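# Move hot dish onto trivet center using towel

## Task

Put the hot dish down level and centred on the trivet, with no towel left between dish and trivet; any contact with the dish or its handles must go through the towel, never bare fingers.

## Robot and tools

Robot: two arms on a table, left_arm (base near y=+0.443 m) carrying a left hand and right_arm (base near y=-0.423 m) carrying a right hand. Each hand has five fingers. A camera stand sits between the bases just behind them and a post stands behind the arms; do not strike either. Note that arm names do not match image sides.

Frame: the scene frame has its origin at table-top height between the arms, +x out over the table, +y toward left_arm, +z up. Positions in results are in metres, orientations as quat_wxyz, velocities in m/s and rad/s, all in this frame. Readings can be a few centimetres off, more at long reach.

Hand point: a point fixed to the palm, 0.15 m out from the wrist flange along the fingers. Its +z runs along straight fingers, +y out of the palm, +x across the palm away from the thumb on the right hand (toward the thumb on the left hand). Straight fingertips extend about 0.06-0.07 m past it along +z and sit 0.06 m behind it along -y. A wrist bracket on the little-finger side can collide with objects, and with fingers level the wrist may hang lower than the hand and touch the table first.

Row layout (used by execute_actions and move): 28 numbers, each in [-1, 1], always both arms. Positions 1-6: left_arm dx, dy, dz, rx, ry, rz. 7-12: left hand motors thumb_turn, thumb_bend, index, middle, ring, little (-1 open/straight, +1 closed/curled; thumb_turn +1 puts the thumb opposite the fingers). 13: left force_limit (-1 about 0 N to +1 about 10 N at the fingertip, 15 N for thumb motors). 14: left speed (-1 nearly stopped, full speed from +0.48 up). 15-28: the same fourteen for right_arm. The six pose numbers are offsets, not poses: they are measured along scene axes from that arm's Hand target at the start of the action or move, with 1.0 meaning 0.6 m of translation or 180 degrees of turn; rx, ry, rz form one rotation vector about the Hand target's position. Six zeros asks nothing new of that arm. Hand numbers are absolute targets; there is no 'no change' value, so to keep a hand as it is, resend the eight numbers of its last executed row (or, if none yet, its hand_measured six plus hand_force_limit and hand_speed).

execute_actions(actions, cameras): actions is a list of actions; each action is up to 15 rows, one per 1/30 s step, every row counted from the same start Hand target, the last row held to step 15. Repeating an offset in a later action moves further. Commanded turns are clipped to 32 degrees from the measured orientation each step. An empty actions list returns all camera images; cameras chooses images otherwise (["all"], [], or names cam_high, cam_left_wrist, cam_right_wrist).

move(target, speed, blend, stop_force, zero, blocking, cameras): straight-line path of each hand point toward its offset in target (one row, or a list of up to 15 rows, all offsets from the same start Hand targets). speed in m/s, 0.002 to 3.6, default 0.25 (turn rate twice that in rad/s). blend in m rounds corners in a list; 0 stops at each. stop_force in N, 3 to 120, ends an arm's path when its wrist sensor feels that much push against the motion; use it slowly (about 0.005 m/s) for touching down; with it all rows must share the same hand numbers and blocking=false is not allowed. zero (default true) re-zeroes the sensor before the move. The path does not avoid obstacles; the whole move caps at 10 s. It refuses paths taking a wrist too near its own base axis. Result adds a 'move:' line: done, off_target, moving, held or fault, plus limits (paced = pose clipped, held = a check withheld steps).

wait(seconds): 0 to 3600, lets time pass without new commands. stop(): brakes a running move. zoom_image(camera, region): region [x0, y0, x1, y1] in pixels of the latest image of that camera, at most 504 by 504. show_instructions(): shows the reference pages. zero_wrist_force(arm): arm is left_arm or right_arm; re-zeroes its wrist sensor. finished_scene(scene): ends the scene for good, scene optional and equal to 1.

Results: end_effector_position and quat, Hand target (the base for next offsets; the hand often stops short of it), joint positions and torques, Wrist force and Wrist torque in the hand's own axes with a peak line, and hand_measured, hand_stopped_by (moving, target, force, stalled, fault) and hand_load_n, each six values in motor order. A grip lost shows as hand_load_n near 0. Fingers lock after stopping; to squeeze harder raise force_limit and send a more closed target; close slowly (speed -0.94 or lower) for gentle grips.

Faults: a joint torque over its limit, about 150 N net outside force, or a wrist straying from its planned path stops the arm for 10 s. Long heavy holding or stretching heats motors; at 85 degrees C the arm brakes for 30-60 s. Arms must not press or hit each other.

Avoid: dropping the dish or towel even slightly, releasing moving parts, slamming into the table or fixed objects, pushing hard against contacts, overloading fingers, and anything ending up off the table. The dish must stay settled on the trivet without the robot holding it before finishing.

Each tool is called after ">>>" in YAML: its name, and indented under it one key for each argument.

Reference images:

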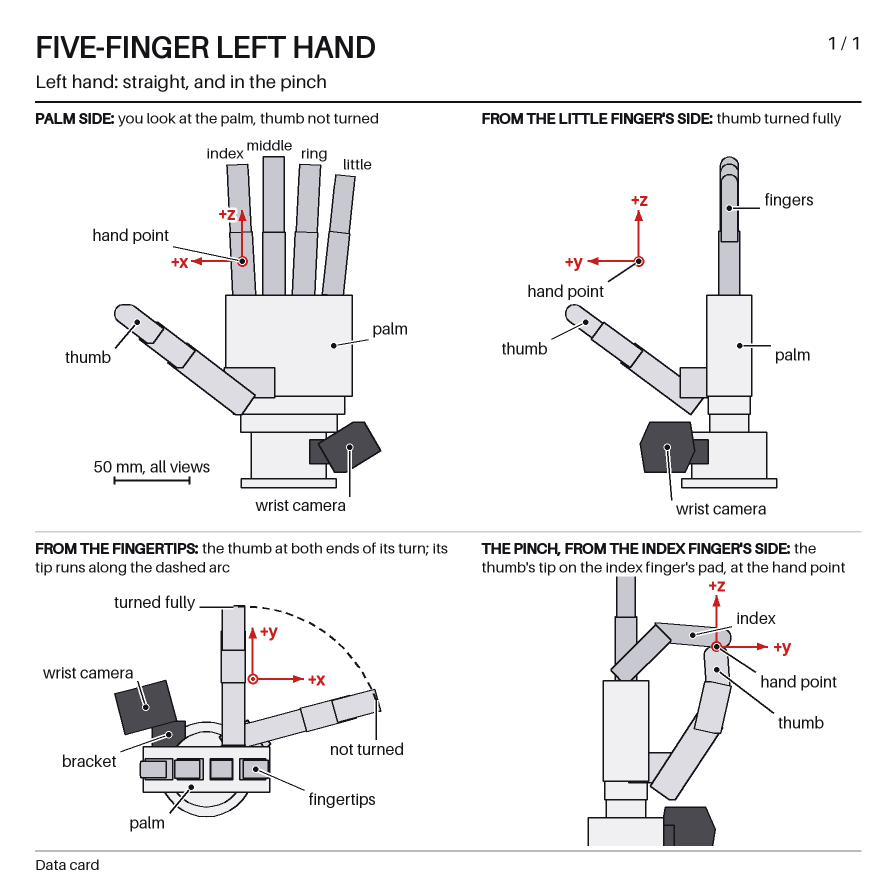

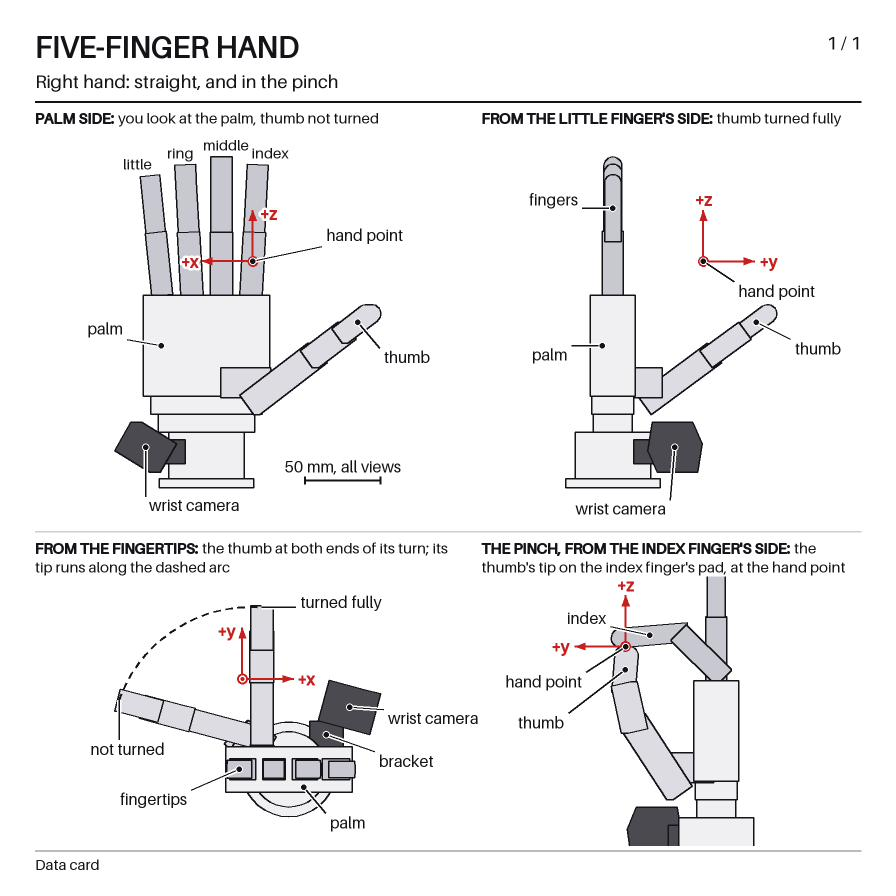

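## Session

>>> execute_actions:
  actions: []

Scene clock: 0.00 s.
left_arm: end_effector_position=(+0.4100, +0.2198, +0.2085) hand_measured=(-1.000, -1.000, -1.000, -1.000, -1.000, -1.000) hand_load_n=(+0.0, +0.0, +0.0, +0.0, +0.0, +0.0) hand_stopped_by=(target, target, target, target, target, target) hand_force_limit=0.00 hand_speed=-0.80 end_effector_quat_wxyz=(-0.303, +0.707, -0.409, +0.491) | right_arm: end_effector_position=(+0.4806, +0.0590, +0.2847) hand_measured=(-1.000, -1.000, -1.000, -1.000, -1.000, -1.000) hand_load_n=(+0.0, +0.0, +0.0, +0.0, +0.0, +0.0) hand_stopped_by=(target, target, target, target, target, target) hand_force_limit=0.00 hand_speed=-0.80 end_effector_quat_wxyz=(+0.245, -0.494, +0.823, +0.136)
Joint positions: left_arm=[3.003 -1.458 -2.114 3.225 -1.741 2.587] | right_arm=[0.389 -1.03 1.036 1.104 1.229 -2.198]
Joint velocities: within noise
Joint torques (N m): no reading
Wrist force (N): no reading
Wrist torque (N m): no reading
Wrist force, peak (N): no reading
Hand target: left_arm +0.4100, +0.2198, +0.2085; -0.303, +0.707, -0.409, +0.491 | right_arm +0.4806, +0.0590, +0.2847; +0.245, -0.494, +0.823, +0.136

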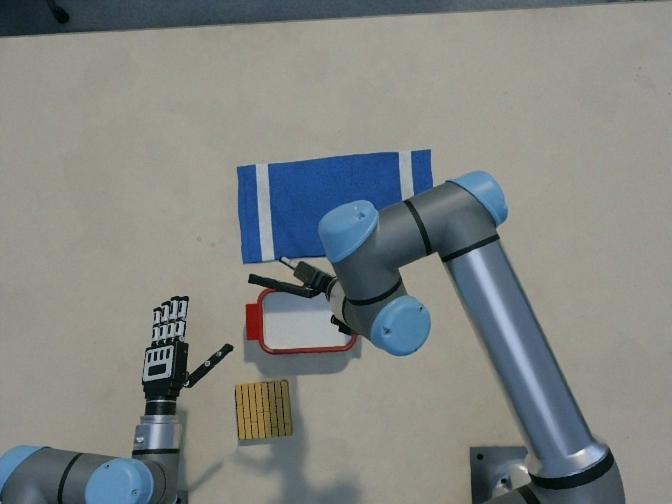

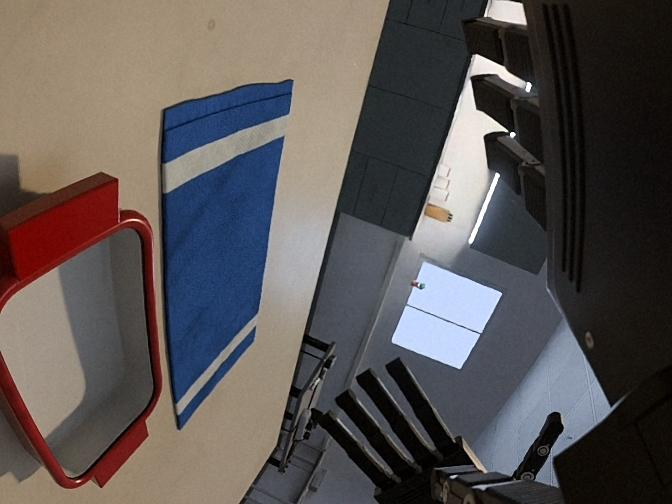

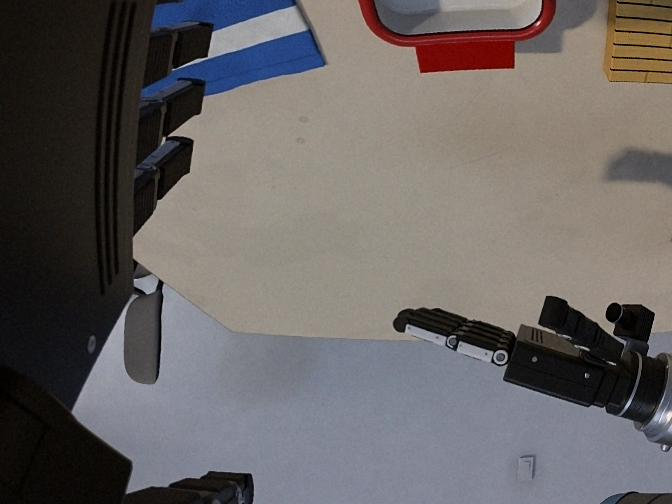

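>>> move:
  target: [0,0,0,0,0,0,-1,-1,-1,-1,-1,-1,0,-0.8,-0.1,-0.55,0.1,0,0,0,-1,-1,-1,-1,-1,-1,0,-0.8]
  speed: 0.3
  cameras: ["all"]

Scene clock: 110.10 s.
left_arm: end_effector_position=(+0.4100, +0.2198, +0.2085) hand_measured=(-1.000, -1.000, -1.000, -1.000, -1.000, -1.000) hand_load_n=(+0.0, +0.0, +0.0, +0.0, +0.0, +0.0) hand_stopped_by=(target, target, target, target, target, target) hand_force_limit=0.00 hand_speed=-0.80 end_effector_quat_wxyz=(-0.303, +0.707, -0.409, +0.491) | right_arm: end_effector_position=(+0.4206, -0.2710, +0.3447) hand_measured=(-1.000, -1.000, -1.000, -1.000, -1.000, -1.000) hand_load_n=(+0.0, +0.0, +0.0, +0.0, +0.0, +0.0) hand_stopped_by=(target, target, target, target, target, target) hand_force_limit=0.00 hand_speed=-0.80 end_effector_quat_wxyz=(+0.245, -0.494, +0.823, +0.136)
Joint positions: left_arm=[3.003 -1.458 -2.114 3.225 -1.741 2.587] | right_arm=[-0.387 -1.424 1.514 1.405 1.009 -3.032]
Joint torques (N m): left_arm=[0.02 13.16 18.56 0.48 0.14 -0.06] | right_arm=[-8.85 -14.57 -24.16 3.92 0.93 -2.78]
Wrist force (N): left_arm=[0.1 -0.2 0.3] | right_arm=[0.0 0.4 0.3]
Wrist torque (N m): left_arm=[-0.07 -0.02 0.01] | right_arm=[0.05 -0.08 0.00]
Wrist force, peak (N): left_arm=[0.0 -0.2 0.6] | right_arm=[-1.5 0.7 1.5]
Hand target: left_arm +0.4100, +0.2198, +0.2085; -0.303, +0.707, -0.409, +0.491 | right_arm +0.4206, -0.2710, +0.3447; +0.245, -0.494, +0.823, +0.136
Off the commanded pose: left_arm 0.000 m, 0 deg | right_arm 0.000 m, 0 deg.
move: done
cam_right_wrist: T_world_to_cam=[[-0.95806, 0.25477, -0.1312, 0.51312], [0.0084, 0.48261, 0.87579, -0.17603], [0.28644, 0.83796, -0.46451, 0.38107]] pos_world=[0.38393, -0.36509, 0.3985]

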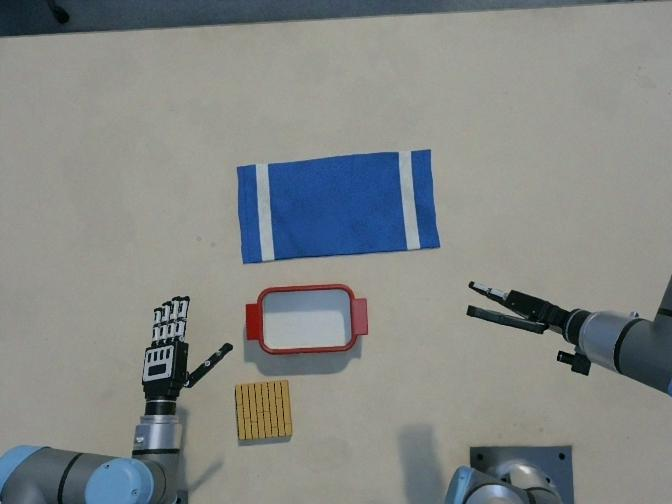

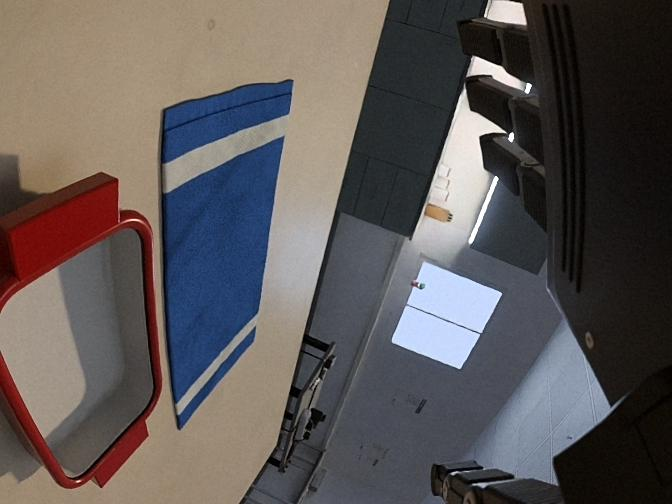

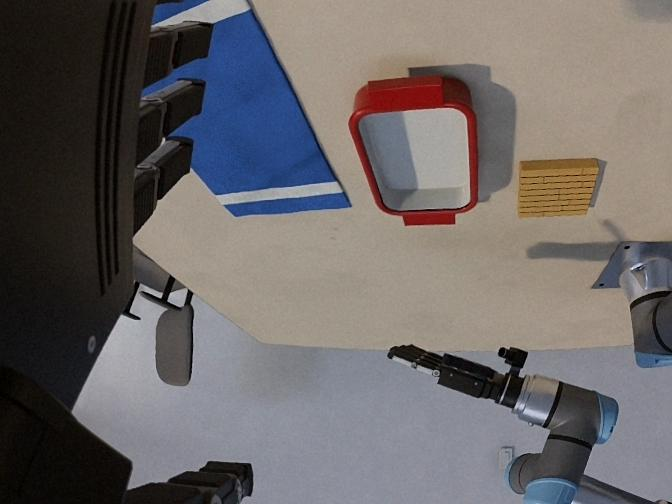

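>>> zoom_image:
  camera: "cam_right_wrist"
  region: [320, 50, 620, 250]

>>> zoom_image:
  camera: "cam_left_wrist"
  region: [0, 140, 240, 504]

>>> zoom_image:
  camera: "cam_high"
  region: [220, 260, 400, 460]

>>> zoom_image:
  camera: "cam_high"
  region: [220, 130, 460, 280]

Scaled by 1.680 from the camera's image (finer frame: 960x720).

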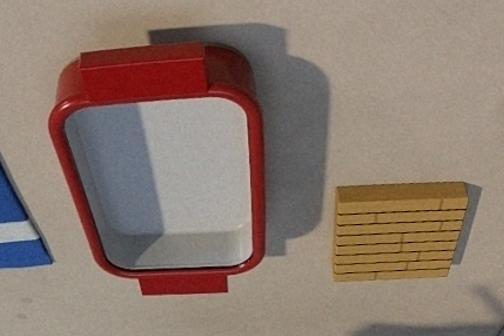

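Scaled by 1.385 from the camera's image (finer frame: 960x720).

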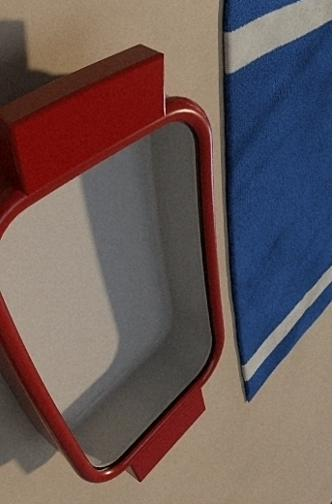

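Scaled by 2.520 from the camera's image (finer frame: 960x720).

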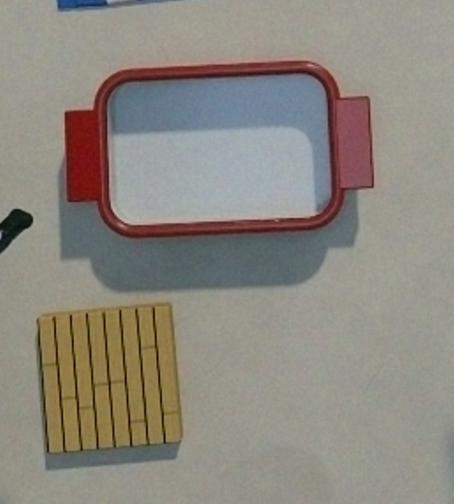

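Scaled by 2.100 from the camera's image (finer frame: 960x720).

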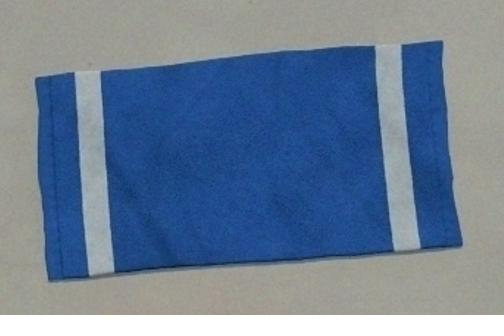

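>>> move:
  target: [0,0,0,0,0,0,-1,-1,-1,-1,-1,-1,0,-0.8,-0.055,0.11,-0.33,0,0,0,-1,-1,-1,-1,-1,-1,0,-0.8]
  speed: 0.3
  cameras: ["cam_right_wrist","cam_high"]

Scene clock: 202.60 s.
left_arm: end_effector_position=(+0.4100, +0.2198, +0.2085) hand_measured=(-1.000, -1.000, -1.000, -1.000, -1.000, -1.000) hand_load_n=(+0.0, +0.0, +0.0, +0.0, +0.0, +0.0) hand_stopped_by=(target, target, target, target, target, target) hand_force_limit=0.00 hand_speed=-0.80 end_effector_quat_wxyz=(-0.303, +0.707, -0.409, +0.491) | right_arm: end_effector_position=(+0.3876, -0.2051, +0.1468) hand_measured=(-1.000, -1.000, -1.000, -1.000, -1.000, -1.000) hand_load_n=(+0.0, +0.0, +0.0, +0.0, +0.0, +0.0) hand_stopped_by=(target, target, target, target, target, target) hand_force_limit=0.00 hand_speed=-0.80 end_effector_quat_wxyz=(+0.244, -0.494, +0.823, +0.136) end_effector_velocity=(+0.001, +0.000, +0.000) end_effector_angular_velocity=(+0.000, -0.005, +0.000)
Joint positions: left_arm=[3.003 -1.458 -2.114 3.225 -1.741 2.587] | right_arm=[-0.233 -1.349 1.938 0.811 1.028 -2.853]
Joint velocities: left_arm=[within noise] | right_arm=[-0.001 -0.001 0.001 -0.005 -0.002 0]
Joint torques (N m): left_arm=[0.46 13.23 18.62 0.52 0.05 -0.09] | right_arm=[0.21 -28.28 -7.62 -0.37 -2.83 -1.89]
Wrist force (N): left_arm=[0.0 -0.1 0.4] | right_arm=[0.3 -0.1 0.5]
Wrist torque (N m): left_arm=[-0.06 0.00 0.00] | right_arm=[-0.09 -0.12 0.06]
Wrist force, peak (N): left_arm=[0.0 -0.5 0.4] | right_arm=[1.3 1.0 2.1]
Hand target: left_arm +0.4100, +0.2198, +0.2085; -0.303, +0.707, -0.409, +0.491 | right_arm +0.3876, -0.2050, +0.1467; +0.245, -0.494, +0.823, +0.136
Off the commanded pose: left_arm 0.000 m, 0 deg | right_arm 0.000 m, 0 deg.
move: done
cam_right_wrist: T_world_to_cam=[[-0.95815, 0.25457, -0.1309, 0.43867], [0.00857, 0.48261, 0.8758, -0.0343], [0.28613, 0.83803, -0.46459, 0.24352]] pos_world=[0.35093, -0.29919, 0.2006]
Images, in order (width x height): cam_high 672x504, cam_right_wrist 672x504.

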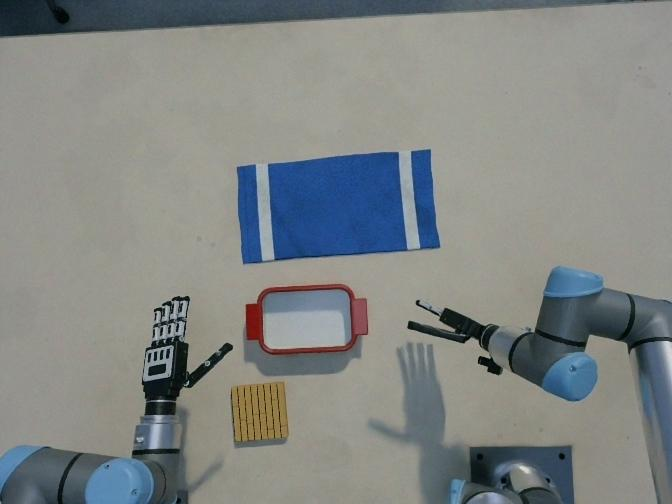

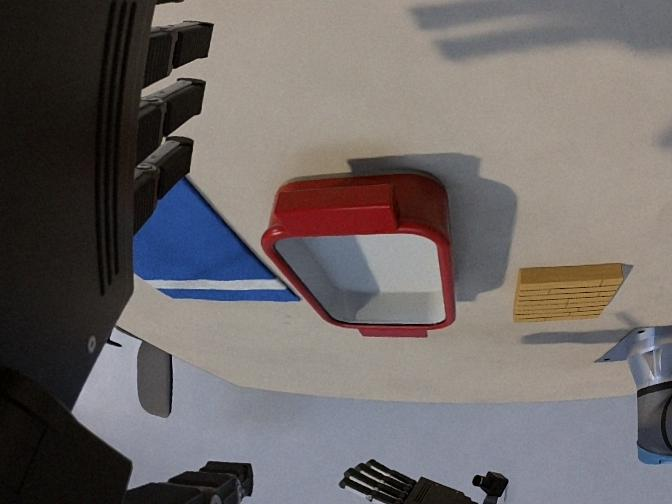

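>>> zoom_image:
  camera: "cam_right_wrist"
  region: [240, 140, 520, 350]

Scaled by 1.800 from the camera's image (finer frame: 960x720).

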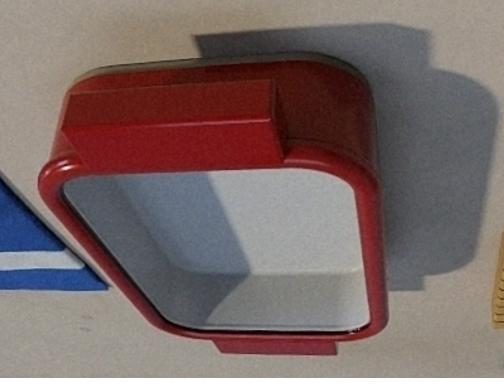

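>>> move:
  target: [0.28,-0.0913,-0.0975,0.1478,0.0048,-0.0619,1,-0.2,-0.2,-0.2,1,1,-0.5,0,0.357,-0.045,0.0055,-0.2413,-0.3209,0.0245,1,-0.2,-0.2,-0.2,1,1,-0.5,0]
  speed: 0.25
  cameras: ["all"]

Scene clock: 377.57 s.
left_arm: end_effector_position=(+0.5780, +0.1650, +0.1500) hand_measured=(+1.000, -0.200, -0.200, -0.200, +1.000, +1.000) hand_load_n=(+0.0, +0.0, +0.0, -0.5, +0.0, +0.0) hand_stopped_by=(target, target, target, target, target, target) hand_force_limit=-0.50 hand_speed=0.00 end_effector_quat_wxyz=(-0.405, +0.579, -0.579, +0.406) | right_arm: end_effector_position=(+0.6017, -0.2320, +0.1499) hand_measured=(+1.000, -0.200, -0.200, -0.200, +1.000, +1.000) hand_load_n=(+0.0, +0.0, +0.0, +0.0, +0.0, +0.5) hand_stopped_by=(target, target, target, target, target, target) hand_force_limit=-0.50 hand_speed=0.00 end_effector_quat_wxyz=(-0.405, +0.579, -0.580, +0.406)
Joint positions: left_arm=[2.906 -1.955 -1.639 3.234 -1.805 3.054] | right_arm=[0.089 -1.394 1.915 -0.171 1.64 -3.116]
Joint torques (N m): left_arm=[7.59 35.62 17.2 1.92 1.2 -0.43] | right_arm=[-9.65 -38.53 -24.73 -2.84 -1.24 -0.01]
Wrist force (N): left_arm=[0.5 -0.3 0.6] | right_arm=[0.1 2.8 0.2]
Wrist torque (N m): left_arm=[-0.06 -0.12 -0.01] | right_arm=[0.10 -0.23 0.15]
Wrist force, peak (N): left_arm=[0.8 -0.4 1.3] | right_arm=[-0.1 3.1 0.1]
Hand target: left_arm +0.5780, +0.1651, +0.1500; -0.405, +0.579, -0.579, +0.406 | right_arm +0.6018, -0.2320, +0.1500; -0.405, +0.579, -0.579, +0.406
Off the commanded pose: left_arm 0.000 m, 0 deg | right_arm 0.000 m, 0 deg.
move: done
cam_left_wrist: T_world_to_cam=[[0.35116, -0.28474, 0.89197, -0.28072], [-0.55304, -0.83178, -0.04779, 0.4695], [0.75553, -0.47651, -0.44956, -0.17817]] pos_world=[0.49284, 0.22569, 0.19273]
cam_right_wrist: T_world_to_cam=[[-0.35743, -0.25591, -0.89819, 0.2862], [-0.55053, 0.83461, -0.01872, 0.5263], [0.75443, 0.48779, -0.4392, -0.16056]] pos_world=[0.51317, -0.28769, 0.1964]

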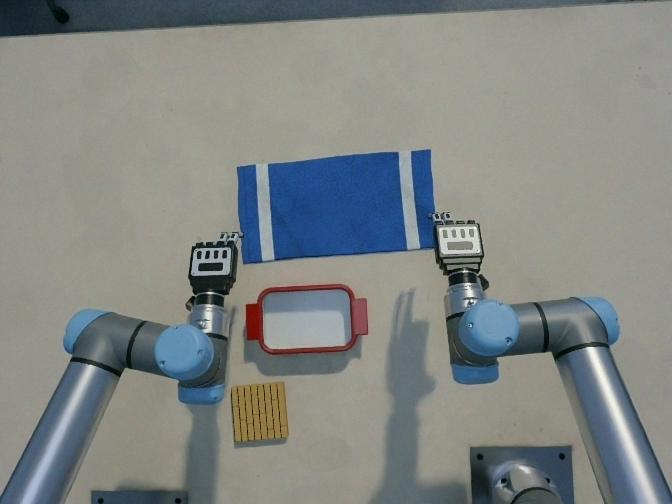

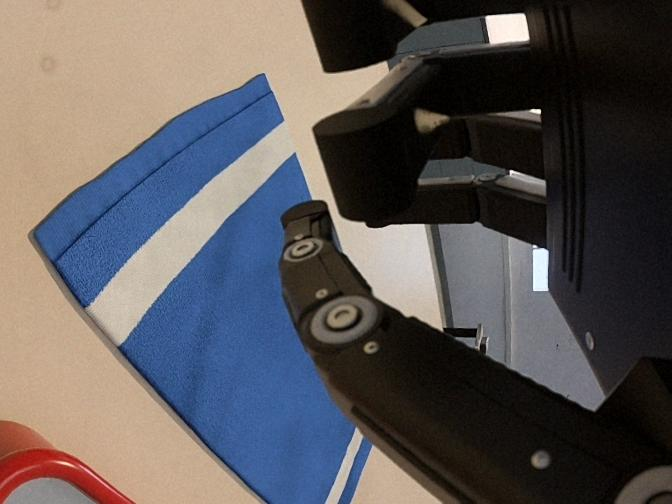

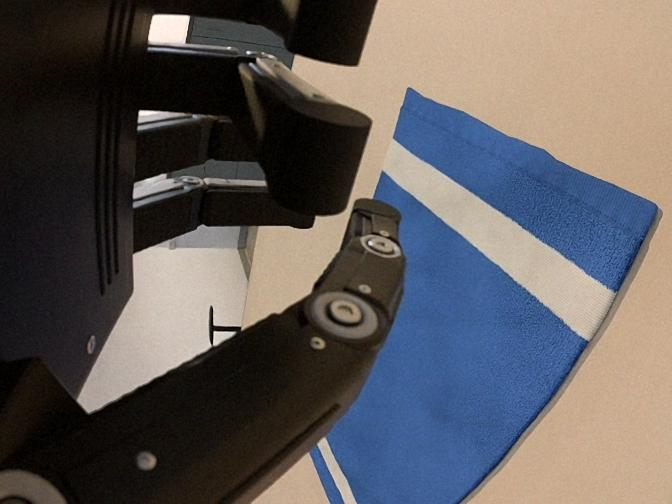

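>>> move:
  target: [0,0,-0.175,0,0,0,1,-0.2,-0.2,-0.2,1,1,-0.5,0,0,0,-0.175,0,0,0,1,-0.2,-0.2,-0.2,1,1,-0.5,0]
  speed: 0.15
  stop_force: 8
  cameras: ["all"]

Scene clock: 385.57 s.
left_arm: end_effector_position=(+0.5780, +0.1651, +0.0450) hand_measured=(+1.000, -0.200, -0.200, -0.200, +1.000, +1.000) hand_load_n=(+0.0, +0.0, +0.0, +0.0, +0.0, +0.0) hand_stopped_by=(target, target, target, target, target, target) hand_force_limit=-0.50 hand_speed=0.00 end_effector_quat_wxyz=(-0.405, +0.579, -0.579, +0.406) | right_arm: end_effector_position=(+0.6018, -0.2320, +0.0451) hand_measured=(+1.000, -0.200, -0.200, -0.200, +1.000, +1.000) hand_load_n=(+0.0, +0.0, +0.0, +0.0, +0.0, +0.0) hand_stopped_by=(target, target, target, target, target, target) hand_force_limit=-0.50 hand_speed=0.00 end_effector_quat_wxyz=(-0.405, +0.579, -0.579, +0.406)
Joint positions: left_arm=[2.906 -2.091 -1.747 3.478 -1.805 3.054] | right_arm=[0.089 -1.229 2.032 -0.454 1.64 -3.117]
Joint torques (N m): left_arm=[-4.66 33.52 23.5 1.87 0.99 1.11] | right_arm=[6.58 -25.27 -20.73 -3.03 -1.52 0.94]
Wrist force (N): left_arm=[0.7 -0.3 0.7] | right_arm=[0.0 2.7 -0.1]
Wrist torque (N m): left_arm=[-0.07 -0.14 -0.01] | right_arm=[0.12 -0.15 0.12]
Wrist force, peak (N): left_arm=[0.6 1.4 0.9] | right_arm=[-0.2 4.0 0.1]
Hand target: left_arm +0.5780, +0.1651, +0.0450; -0.405, +0.579, -0.579, +0.406 | right_arm +0.6018, -0.2320, +0.0450; -0.405, +0.579, -0.579, +0.406
Off the commanded pose: left_arm 0.000 m, 0 deg | right_arm 0.000 m, 0 deg.
move: done
cam_left_wrist: T_world_to_cam=[[0.35111, -0.28481, 0.89197, -0.18705], [-0.55307, -0.83176, -0.04787, 0.46455], [0.75553, -0.47651, -0.44956, -0.22545]] pos_world=[0.49295, 0.22569, 0.08773]
cam_right_wrist: T_world_to_cam=[[-0.35694, -0.256, -0.89836, 0.19175], [-0.5505, 0.83462, -0.01911, 0.52441], [0.75469, 0.48773, -0.43883, -0.20689]] pos_world=[0.51327, -0.28769, 0.0915]

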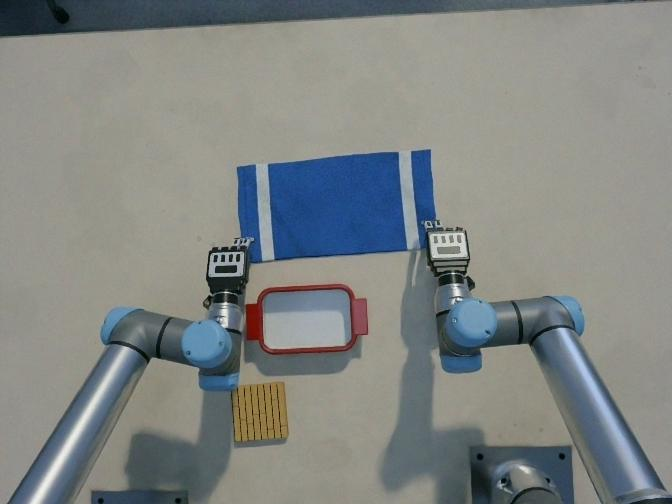

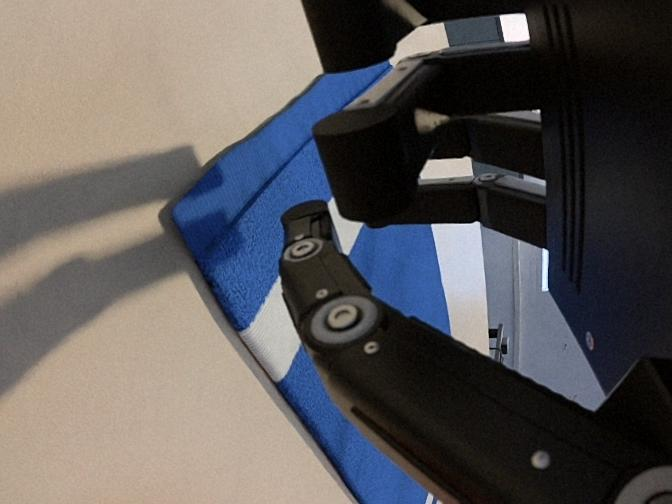

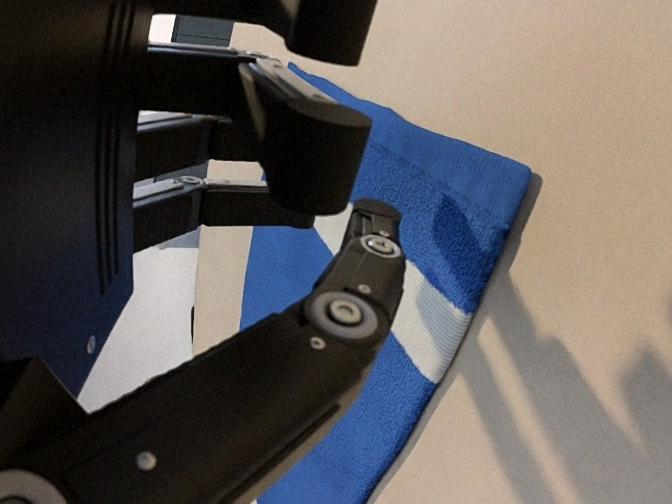

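>>> move:
  target: [0,0,-0.0583,0,0,0,1,-0.2,-0.2,-0.2,1,1,-0.5,0,0,0,-0.0583,0,0,0,1,-0.2,-0.2,-0.2,1,1,-0.5,0]
  speed: 0.01
  stop_force: 4
  cameras: ["all"]

Scene clock: 399.90 s.
left_arm: end_effector_position=(+0.5780, +0.1650, +0.0202) hand_measured=(+1.000, -0.200, -0.200, -0.200, +1.000, +1.000) hand_load_n=(+0.0, +0.5, +0.0, +0.0, +0.0, +0.0) hand_stopped_by=(target, target, target, target, target, target) hand_force_limit=-0.50 hand_speed=0.00 end_effector_quat_wxyz=(-0.405, +0.579, -0.579, +0.406) | right_arm: end_effector_position=(+0.6018, -0.2320, +0.0190) hand_measured=(+1.000, -0.200, -0.200, -0.200, +1.000, +1.000) hand_load_n=(+0.0, +0.0, +0.0, +0.0, +0.0, +0.0) hand_stopped_by=(target, target, target, target, target, target) hand_force_limit=-0.50 hand_speed=0.00 end_effector_quat_wxyz=(-0.405, +0.579, -0.579, +0.406)
Joint positions: left_arm=[2.906 -2.13 -1.763 3.533 -1.805 3.054] | right_arm=[0.089 -1.178 2.05 -0.524 1.64 -3.117]
Joint torques (N m): left_arm=[-7.24 44.4 21.93 -0.56 1.73 1.35] | right_arm=[3.88 -42.02 -19.93 2.33 -1.82 1.74]
Wrist force (N): left_arm=[0.6 -3.1 -0.7] | right_arm=[-0.2 -0.2 -1.7]
Wrist torque (N m): left_arm=[-0.17 -0.17 0.06] | right_arm=[0.08 -0.11 0.03]
Wrist force, peak (N): left_arm=[0.5 -6.1 -1.6] | right_arm=[-0.3 -3.0 -2.4]
Hand target: left_arm +0.5780, +0.1650, +0.0202; -0.405, +0.579, -0.579, +0.406 (not the last commanded pose) | right_arm +0.6018, -0.2320, +0.0190; -0.405, +0.579, -0.579, +0.406 (not the last commanded pose)
Off the commanded pose: left_arm 0.010 m, 0 deg | right_arm 0.009 m, 0 deg.
move: contact (left_arm, right_arm)
cam_left_wrist: T_world_to_cam=[[0.35107, -0.28482, 0.89198, -0.16491], [-0.55315, -0.83171, -0.04787, 0.46339], [0.7555, -0.47659, -0.44954, -0.23657]] pos_world=[0.49295, 0.22569, 0.06293]
cam_right_wrist: T_world_to_cam=[[-0.35692, -0.25599, -0.89838, 0.1683], [-0.55056, 0.83458, -0.01907, 0.52393], [0.75465, 0.4878, -0.43881, -0.21831]] pos_world=[0.51327, -0.28769, 0.06539]

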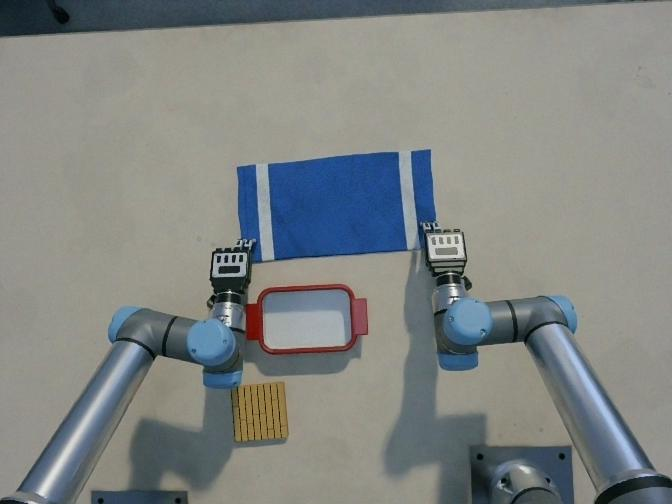

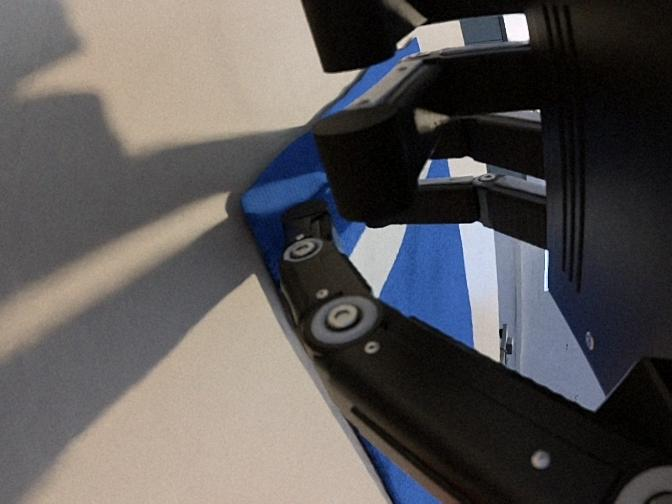

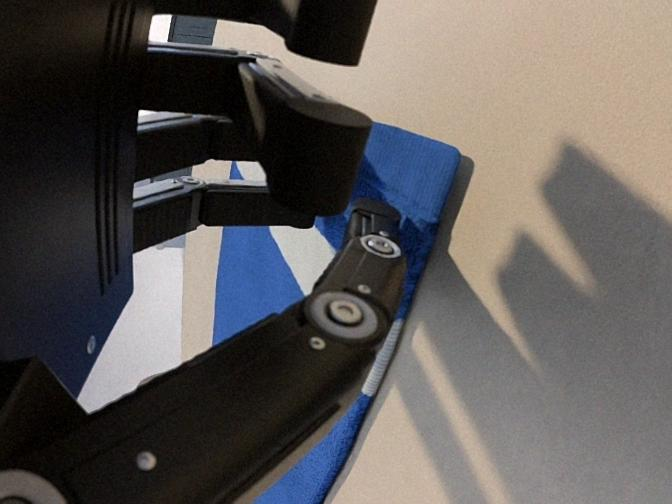

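>>> move:
  target: [0,0,-0.004,0,0,0,1,-0.2,0.3,0.3,1,1,0,-0.8,0,0,-0.004,0,0,0,1,-0.2,0.3,0.3,1,1,0,-0.8]
  speed: 0.01
  cameras: ["all"]

Scene clock: 409.03 s.
left_arm: end_effector_position=(+0.5780, +0.1650, +0.0178) hand_measured=(+1.000, -0.200, +0.296, -0.130, +1.000, +1.000) hand_load_n=(+0.0, +1.0, +6.0, +8.5, +0.0, +0.5) hand_stopped_by=(target, target, force, force, target, target) hand_force_limit=0.00 hand_speed=-0.80 end_effector_quat_wxyz=(-0.405, +0.579, -0.579, +0.406) | right_arm: end_effector_position=(+0.6018, -0.2320, +0.0166) hand_measured=(+1.000, -0.200, +0.296, -0.148, +1.000, +1.000) hand_load_n=(+0.0, +0.5, +6.5, +9.0, +0.0, +0.0) hand_stopped_by=(target, target, force, force, target, target) hand_force_limit=0.00 hand_speed=-0.80 end_effector_quat_wxyz=(-0.405, +0.579, -0.579, +0.406)
Joint positions: left_arm=[2.906 -2.134 -1.764 3.538 -1.805 3.054] | right_arm=[0.089 -1.173 2.052 -0.53 1.64 -3.117]
Joint torques (N m): left_arm=[-7.24 9.8 -6.71 -7.17 1.63 1.39] | right_arm=[4.97 -4.2 5.86 7.31 -1.83 1.69]
Wrist force (N): left_arm=[0.8 -35.5 -8.3] | right_arm=[-0.3 -28.1 -11.3]
Wrist torque (N m): left_arm=[-0.90 -0.36 0.84] | right_arm=[0.02 0.14 -0.61]
Wrist force, peak (N): left_arm=[1.0 -36.4 -8.4] | right_arm=[-0.3 -28.7 -11.2]
Hand target: left_arm +0.5780, +0.1650, +0.0178; -0.405, +0.579, -0.579, +0.406 | right_arm +0.6018, -0.2320, +0.0166; -0.405, +0.579, -0.579, +0.406
Off the commanded pose: left_arm 0.000 m, 0 deg | right_arm 0.000 m, 0 deg.
move: done
cam_left_wrist: T_world_to_cam=[[0.35107, -0.28482, 0.89198, -0.16277], [-0.55315, -0.83171, -0.04787, 0.46327], [0.7555, -0.47659, -0.44954, -0.23765]] pos_world=[0.49295, 0.22569, 0.06053]
cam_right_wrist: T_world_to_cam=[[-0.35692, -0.25599, -0.89838, 0.16614], [-0.55056, 0.83458, -0.01907, 0.52388], [0.75465, 0.4878, -0.43881, -0.21936]] pos_world=[0.51327, -0.28769, 0.06299]

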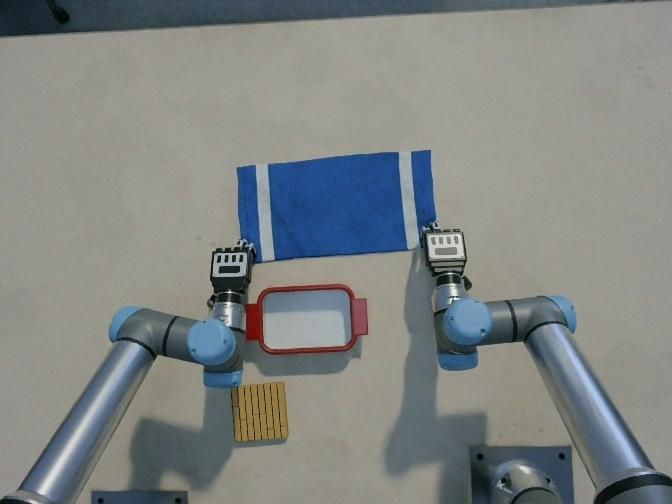

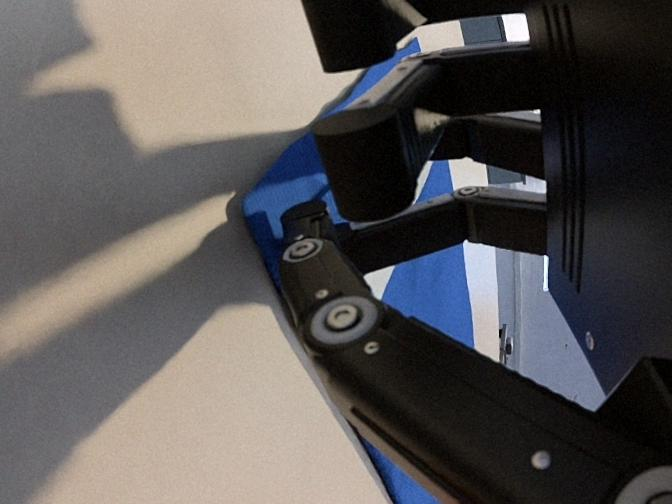

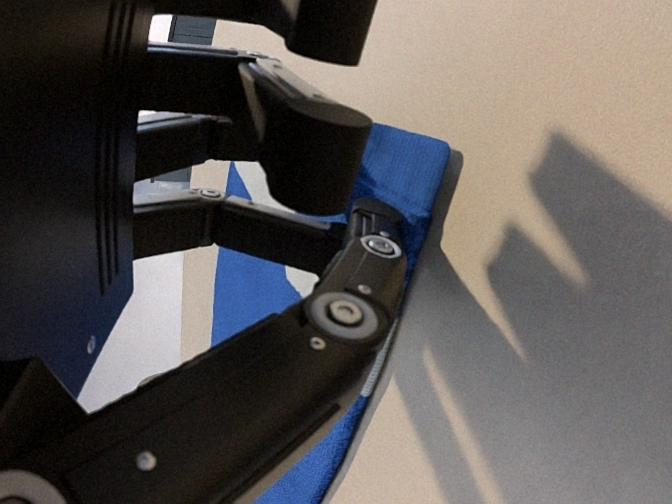

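>>> move:
  target: [0,0,0.05,0,0,0,1,-0.2,0.3,0.3,1,1,0,-0.8,0,0,0.05,0,0,0,1,-0.2,0.3,0.3,1,1,0,-0.8]
  speed: 0.03
  cameras: ["all"]

Scene clock: 415.17 s.
left_arm: end_effector_position=(+0.5781, +0.1650, +0.0480) hand_measured=(+1.000, -0.200, +0.296, -0.130, +1.000, +1.000) hand_load_n=(+0.0, +1.0, +6.0, +0.0, +0.0, +0.0) hand_stopped_by=(target, target, force, force, target, target) hand_force_limit=0.00 hand_speed=-0.80 end_effector_quat_wxyz=(-0.405, +0.579, -0.579, +0.406) end_effector_velocity=(+0.000, +0.000, -0.001) end_effector_angular_velocity=(-0.001, -0.002, +0.000) | right_arm: end_effector_position=(+0.6019, -0.2320, +0.0468) hand_measured=(+1.000, -0.200, +0.296, -0.146, +1.000, +1.000) hand_load_n=(+0.0, +0.5, +7.0, +0.0, +0.0, +0.0) hand_stopped_by=(target, target, force, force, target, target) hand_force_limit=0.00 hand_speed=-0.80 end_effector_quat_wxyz=(-0.405, +0.579, -0.579, +0.406) end_effector_velocity=(+0.001, +0.000, +0.000) end_effector_angular_velocity=(+0.000, -0.005, +0.000)
Joint positions: left_arm=[2.906 -2.086 -1.745 3.471 -1.805 3.054] | right_arm=[0.089 -1.232 2.031 -0.45 1.64 -3.117]
Joint velocities: left_arm=[0 -0.002 -0.001 0.005 0 0] | right_arm=[0.001 0.002 0 -0.007 0 0]
Joint torques (N m): left_arm=[-7.63 30.89 10.2 1.9 1.67 1.78] | right_arm=[5.44 -19.58 -8.46 -3.04 -1.75 1.72]
Wrist force (N): left_arm=[0.1 0.8 0.8] | right_arm=[0.2 2.8 -0.1]
Wrist torque (N m): left_arm=[0.16 -0.04 -0.04] | right_arm=[0.13 -0.21 0.13]
Wrist force, peak (N): left_arm=[0.8 -36.7 -8.4] | right_arm=[-0.3 -29.1 -11.4]
Hand target: left_arm +0.5780, +0.1650, +0.0478; -0.405, +0.579, -0.579, +0.406 | right_arm +0.6018, -0.2320, +0.0466; -0.405, +0.579, -0.579, +0.406
Off the commanded pose: left_arm 0.000 m, 0 deg | right_arm 0.000 m, 0 deg.
move: done
cam_left_wrist: T_world_to_cam=[[0.35086, -0.28479, 0.89207, -0.18957], [-0.55313, -0.83171, -0.04797, 0.46477], [0.75561, -0.4766, -0.44934, -0.22426]] pos_world=[0.49305, 0.22569, 0.09063]
cam_right_wrist: T_world_to_cam=[[-0.35678, -0.256, -0.89843, 0.1932], [-0.55055, 0.83458, -0.01918, 0.52447], [0.75472, 0.48779, -0.4387, -0.20616]] pos_world=[0.51327, -0.28769, 0.09319]

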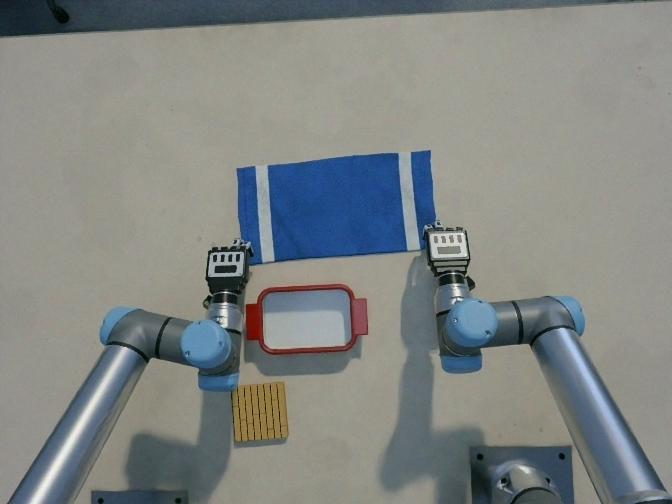

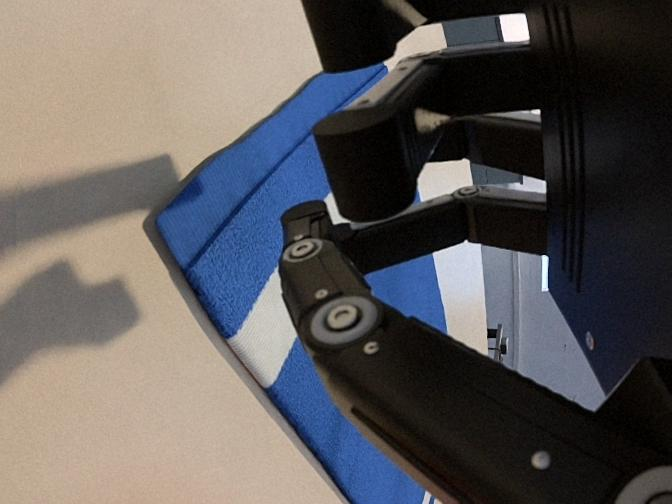

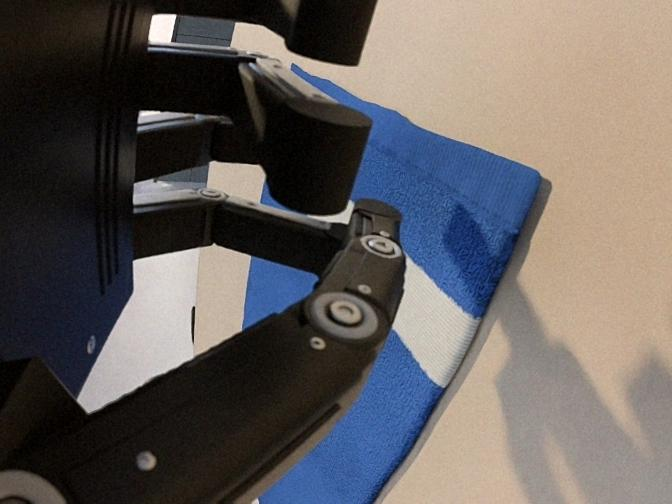

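>>> move:
  target: [0,0,0,0,0,0,1,-0.2,-0.2,-1,-1,-1,0,-0.2,0,0,0,0,0,0,1,-0.2,-0.2,-1,-1,-1,0,-0.2]
  speed: 0.03
  cameras: ["cam_left_wrist","cam_right_wrist"]

Scene clock: 439.83 s.
left_arm: end_effector_position=(+0.5780, +0.1650, +0.0478) hand_measured=(+1.000, -0.200, -0.200, -1.000, -1.000, -1.000) hand_load_n=(+0.0, +0.0, +0.0, +0.0, +0.0, +0.0) hand_stopped_by=(target, target, target, target, target, target) hand_force_limit=0.00 hand_speed=-0.20 end_effector_quat_wxyz=(-0.405, +0.579, -0.579, +0.406) | right_arm: end_effector_position=(+0.6018, -0.2320, +0.0466) hand_measured=(+1.000, -0.200, -0.200, -1.000, -1.000, -1.000) hand_load_n=(+0.0, +0.0, +0.0, +0.0, +0.0, +0.0) hand_stopped_by=(target, target, target, target, target, target) hand_force_limit=0.00 hand_speed=-0.20 end_effector_quat_wxyz=(-0.405, +0.579, -0.579, +0.406)
Joint positions: left_arm=[2.906 -2.086 -1.745 3.471 -1.805 3.054] | right_arm=[0.089 -1.232 2.031 -0.45 1.64 -3.117]
Joint torques (N m): left_arm=[-7.83 30.81 9.48 1.24 1.57 0.22] | right_arm=[4.11 -20.57 -10.25 -2.75 -1.78 1.33]
Wrist force (N): left_arm=[0.2 0.8 0.5] | right_arm=[0.1 3.0 -0.3]
Wrist torque (N m): left_arm=[0.16 -0.06 -0.04] | right_arm=[0.18 -0.18 0.13]
Wrist force, peak (N): left_arm=[0.3 1.0 1.0] | right_arm=[0.0 3.2 -0.4]
Hand target: left_arm +0.5780, +0.1650, +0.0478; -0.405, +0.579, -0.579, +0.406 | right_arm +0.6018, -0.2320, +0.0466; -0.405, +0.579, -0.579, +0.406
Off the commanded pose: left_arm 0.000 m, 0 deg | right_arm 0.000 m, 0 deg.
move: done
cam_left_wrist: T_world_to_cam=[[0.35107, -0.28482, 0.89198, -0.18953], [-0.55315, -0.83171, -0.04787, 0.46471], [0.7555, -0.47659, -0.44954, -0.22416]] pos_world=[0.49295, 0.22569, 0.09053]
cam_right_wrist: T_world_to_cam=[[-0.35692, -0.25599, -0.89838, 0.1931], [-0.55056, 0.83458, -0.01907, 0.52446], [0.75465, 0.4878, -0.43881, -0.20619]] pos_world=[0.51327, -0.28769, 0.09299]

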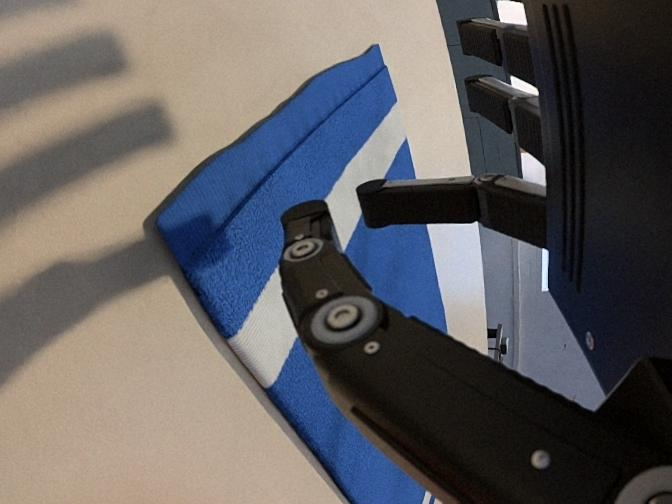

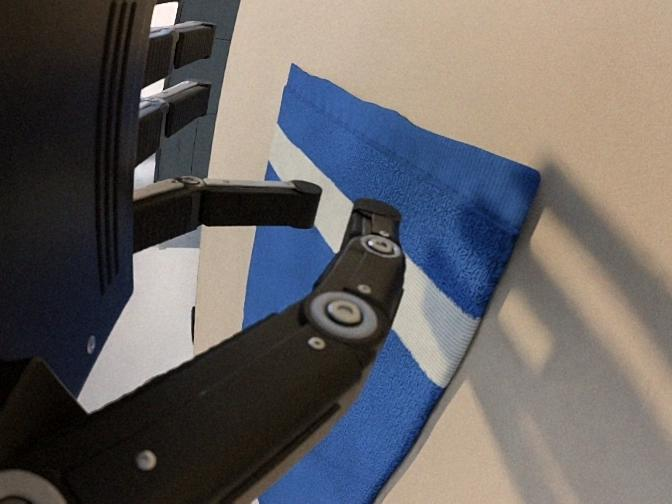

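>>> move:
  target: [0,0,-0.0667,0,0,0,1,-0.2,-0.2,-1,-1,-1,0,-0.2,0,0,-0.0667,0,0,0,1,-0.2,-0.2,-1,-1,-1,0,-0.2]
  speed: 0.01
  stop_force: 4
  cameras: ["cam_left_wrist","cam_right_wrist"]

Scene clock: 463.20 s.
left_arm: end_effector_position=(+0.5781, +0.1650, +0.0152) hand_measured=(+1.000, -0.200, -0.200, -1.000, -1.000, -1.000) hand_load_n=(+0.0, -0.5, +0.0, +0.0, +0.0, +0.0) hand_stopped_by=(target, target, target, target, target, target) hand_force_limit=0.00 hand_speed=-0.20 end_effector_quat_wxyz=(-0.405, +0.579, -0.579, +0.406) | right_arm: end_effector_position=(+0.6018, -0.2320, +0.0134) hand_measured=(+1.000, -0.200, -0.200, -1.000, -1.000, -1.000) hand_load_n=(+0.0, +0.0, +0.5, +0.0, +0.0, +0.0) hand_stopped_by=(target, target, target, target, target, target) hand_force_limit=0.00 hand_speed=-0.20 end_effector_quat_wxyz=(-0.405, +0.579, -0.579, +0.406)
Joint positions: left_arm=[2.906 -2.138 -1.766 3.544 -1.805 3.054] | right_arm=[0.089 -1.166 2.054 -0.538 1.64 -3.117]
Joint torques (N m): left_arm=[-6.93 44.19 21 -0.46 1.29 -1.56] | right_arm=[0.98 -41.64 -18.66 2.3 -1.48 0.75]
Wrist force (N): left_arm=[0.6 -3.0 -1.1] | right_arm=[0.1 -0.4 -1.5]
Wrist torque (N m): left_arm=[-0.01 -0.14 0.00] | right_arm=[0.07 -0.18 0.09]
Wrist force, peak (N): left_arm=[0.8 -6.3 -2.2] | right_arm=[-0.2 -2.7 -2.4]
Hand target: left_arm +0.5781, +0.1650, +0.0152; -0.405, +0.579, -0.579, +0.406 (not the last commanded pose) | right_arm +0.6018, -0.2320, +0.0134; -0.405, +0.579, -0.579, +0.406 (not the last commanded pose)
Off the commanded pose: left_arm 0.007 m, 0 deg | right_arm 0.007 m, 0 deg.
move: contact (left_arm, right_arm)
cam_left_wrist: T_world_to_cam=[[0.35107, -0.28482, 0.89198, -0.16036], [-0.55315, -0.83171, -0.04787, 0.46314], [0.7555, -0.47659, -0.44954, -0.23886]] pos_world=[0.49295, 0.22569, 0.05783]
cam_right_wrist: T_world_to_cam=[[-0.35692, -0.25599, -0.89838, 0.16336], [-0.55056, 0.83458, -0.01907, 0.52382], [0.75465, 0.4878, -0.43881, -0.22072]] pos_world=[0.51327, -0.28769, 0.05989]

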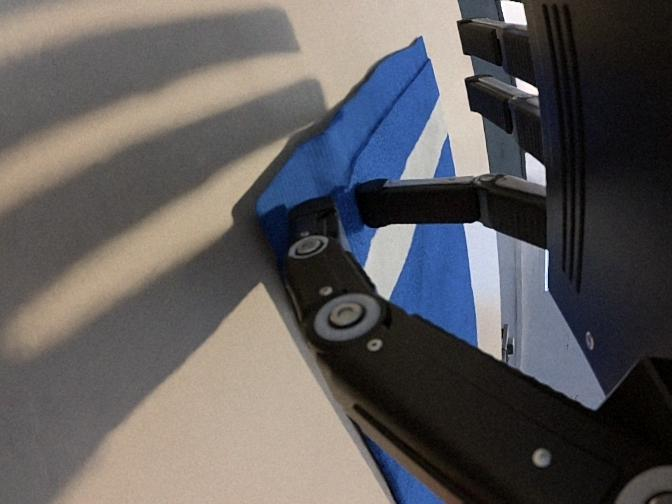

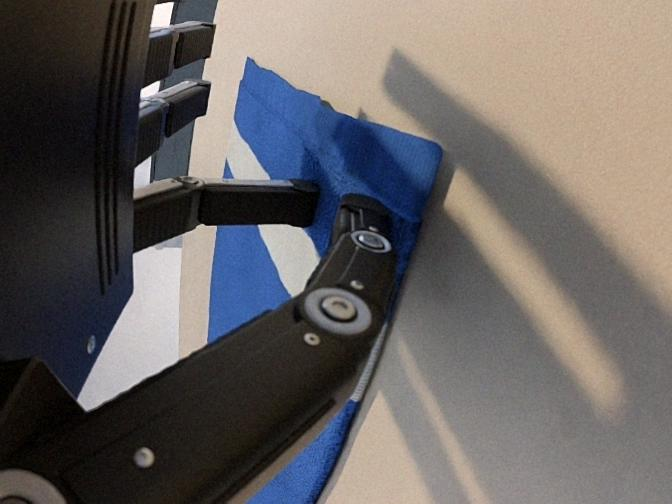

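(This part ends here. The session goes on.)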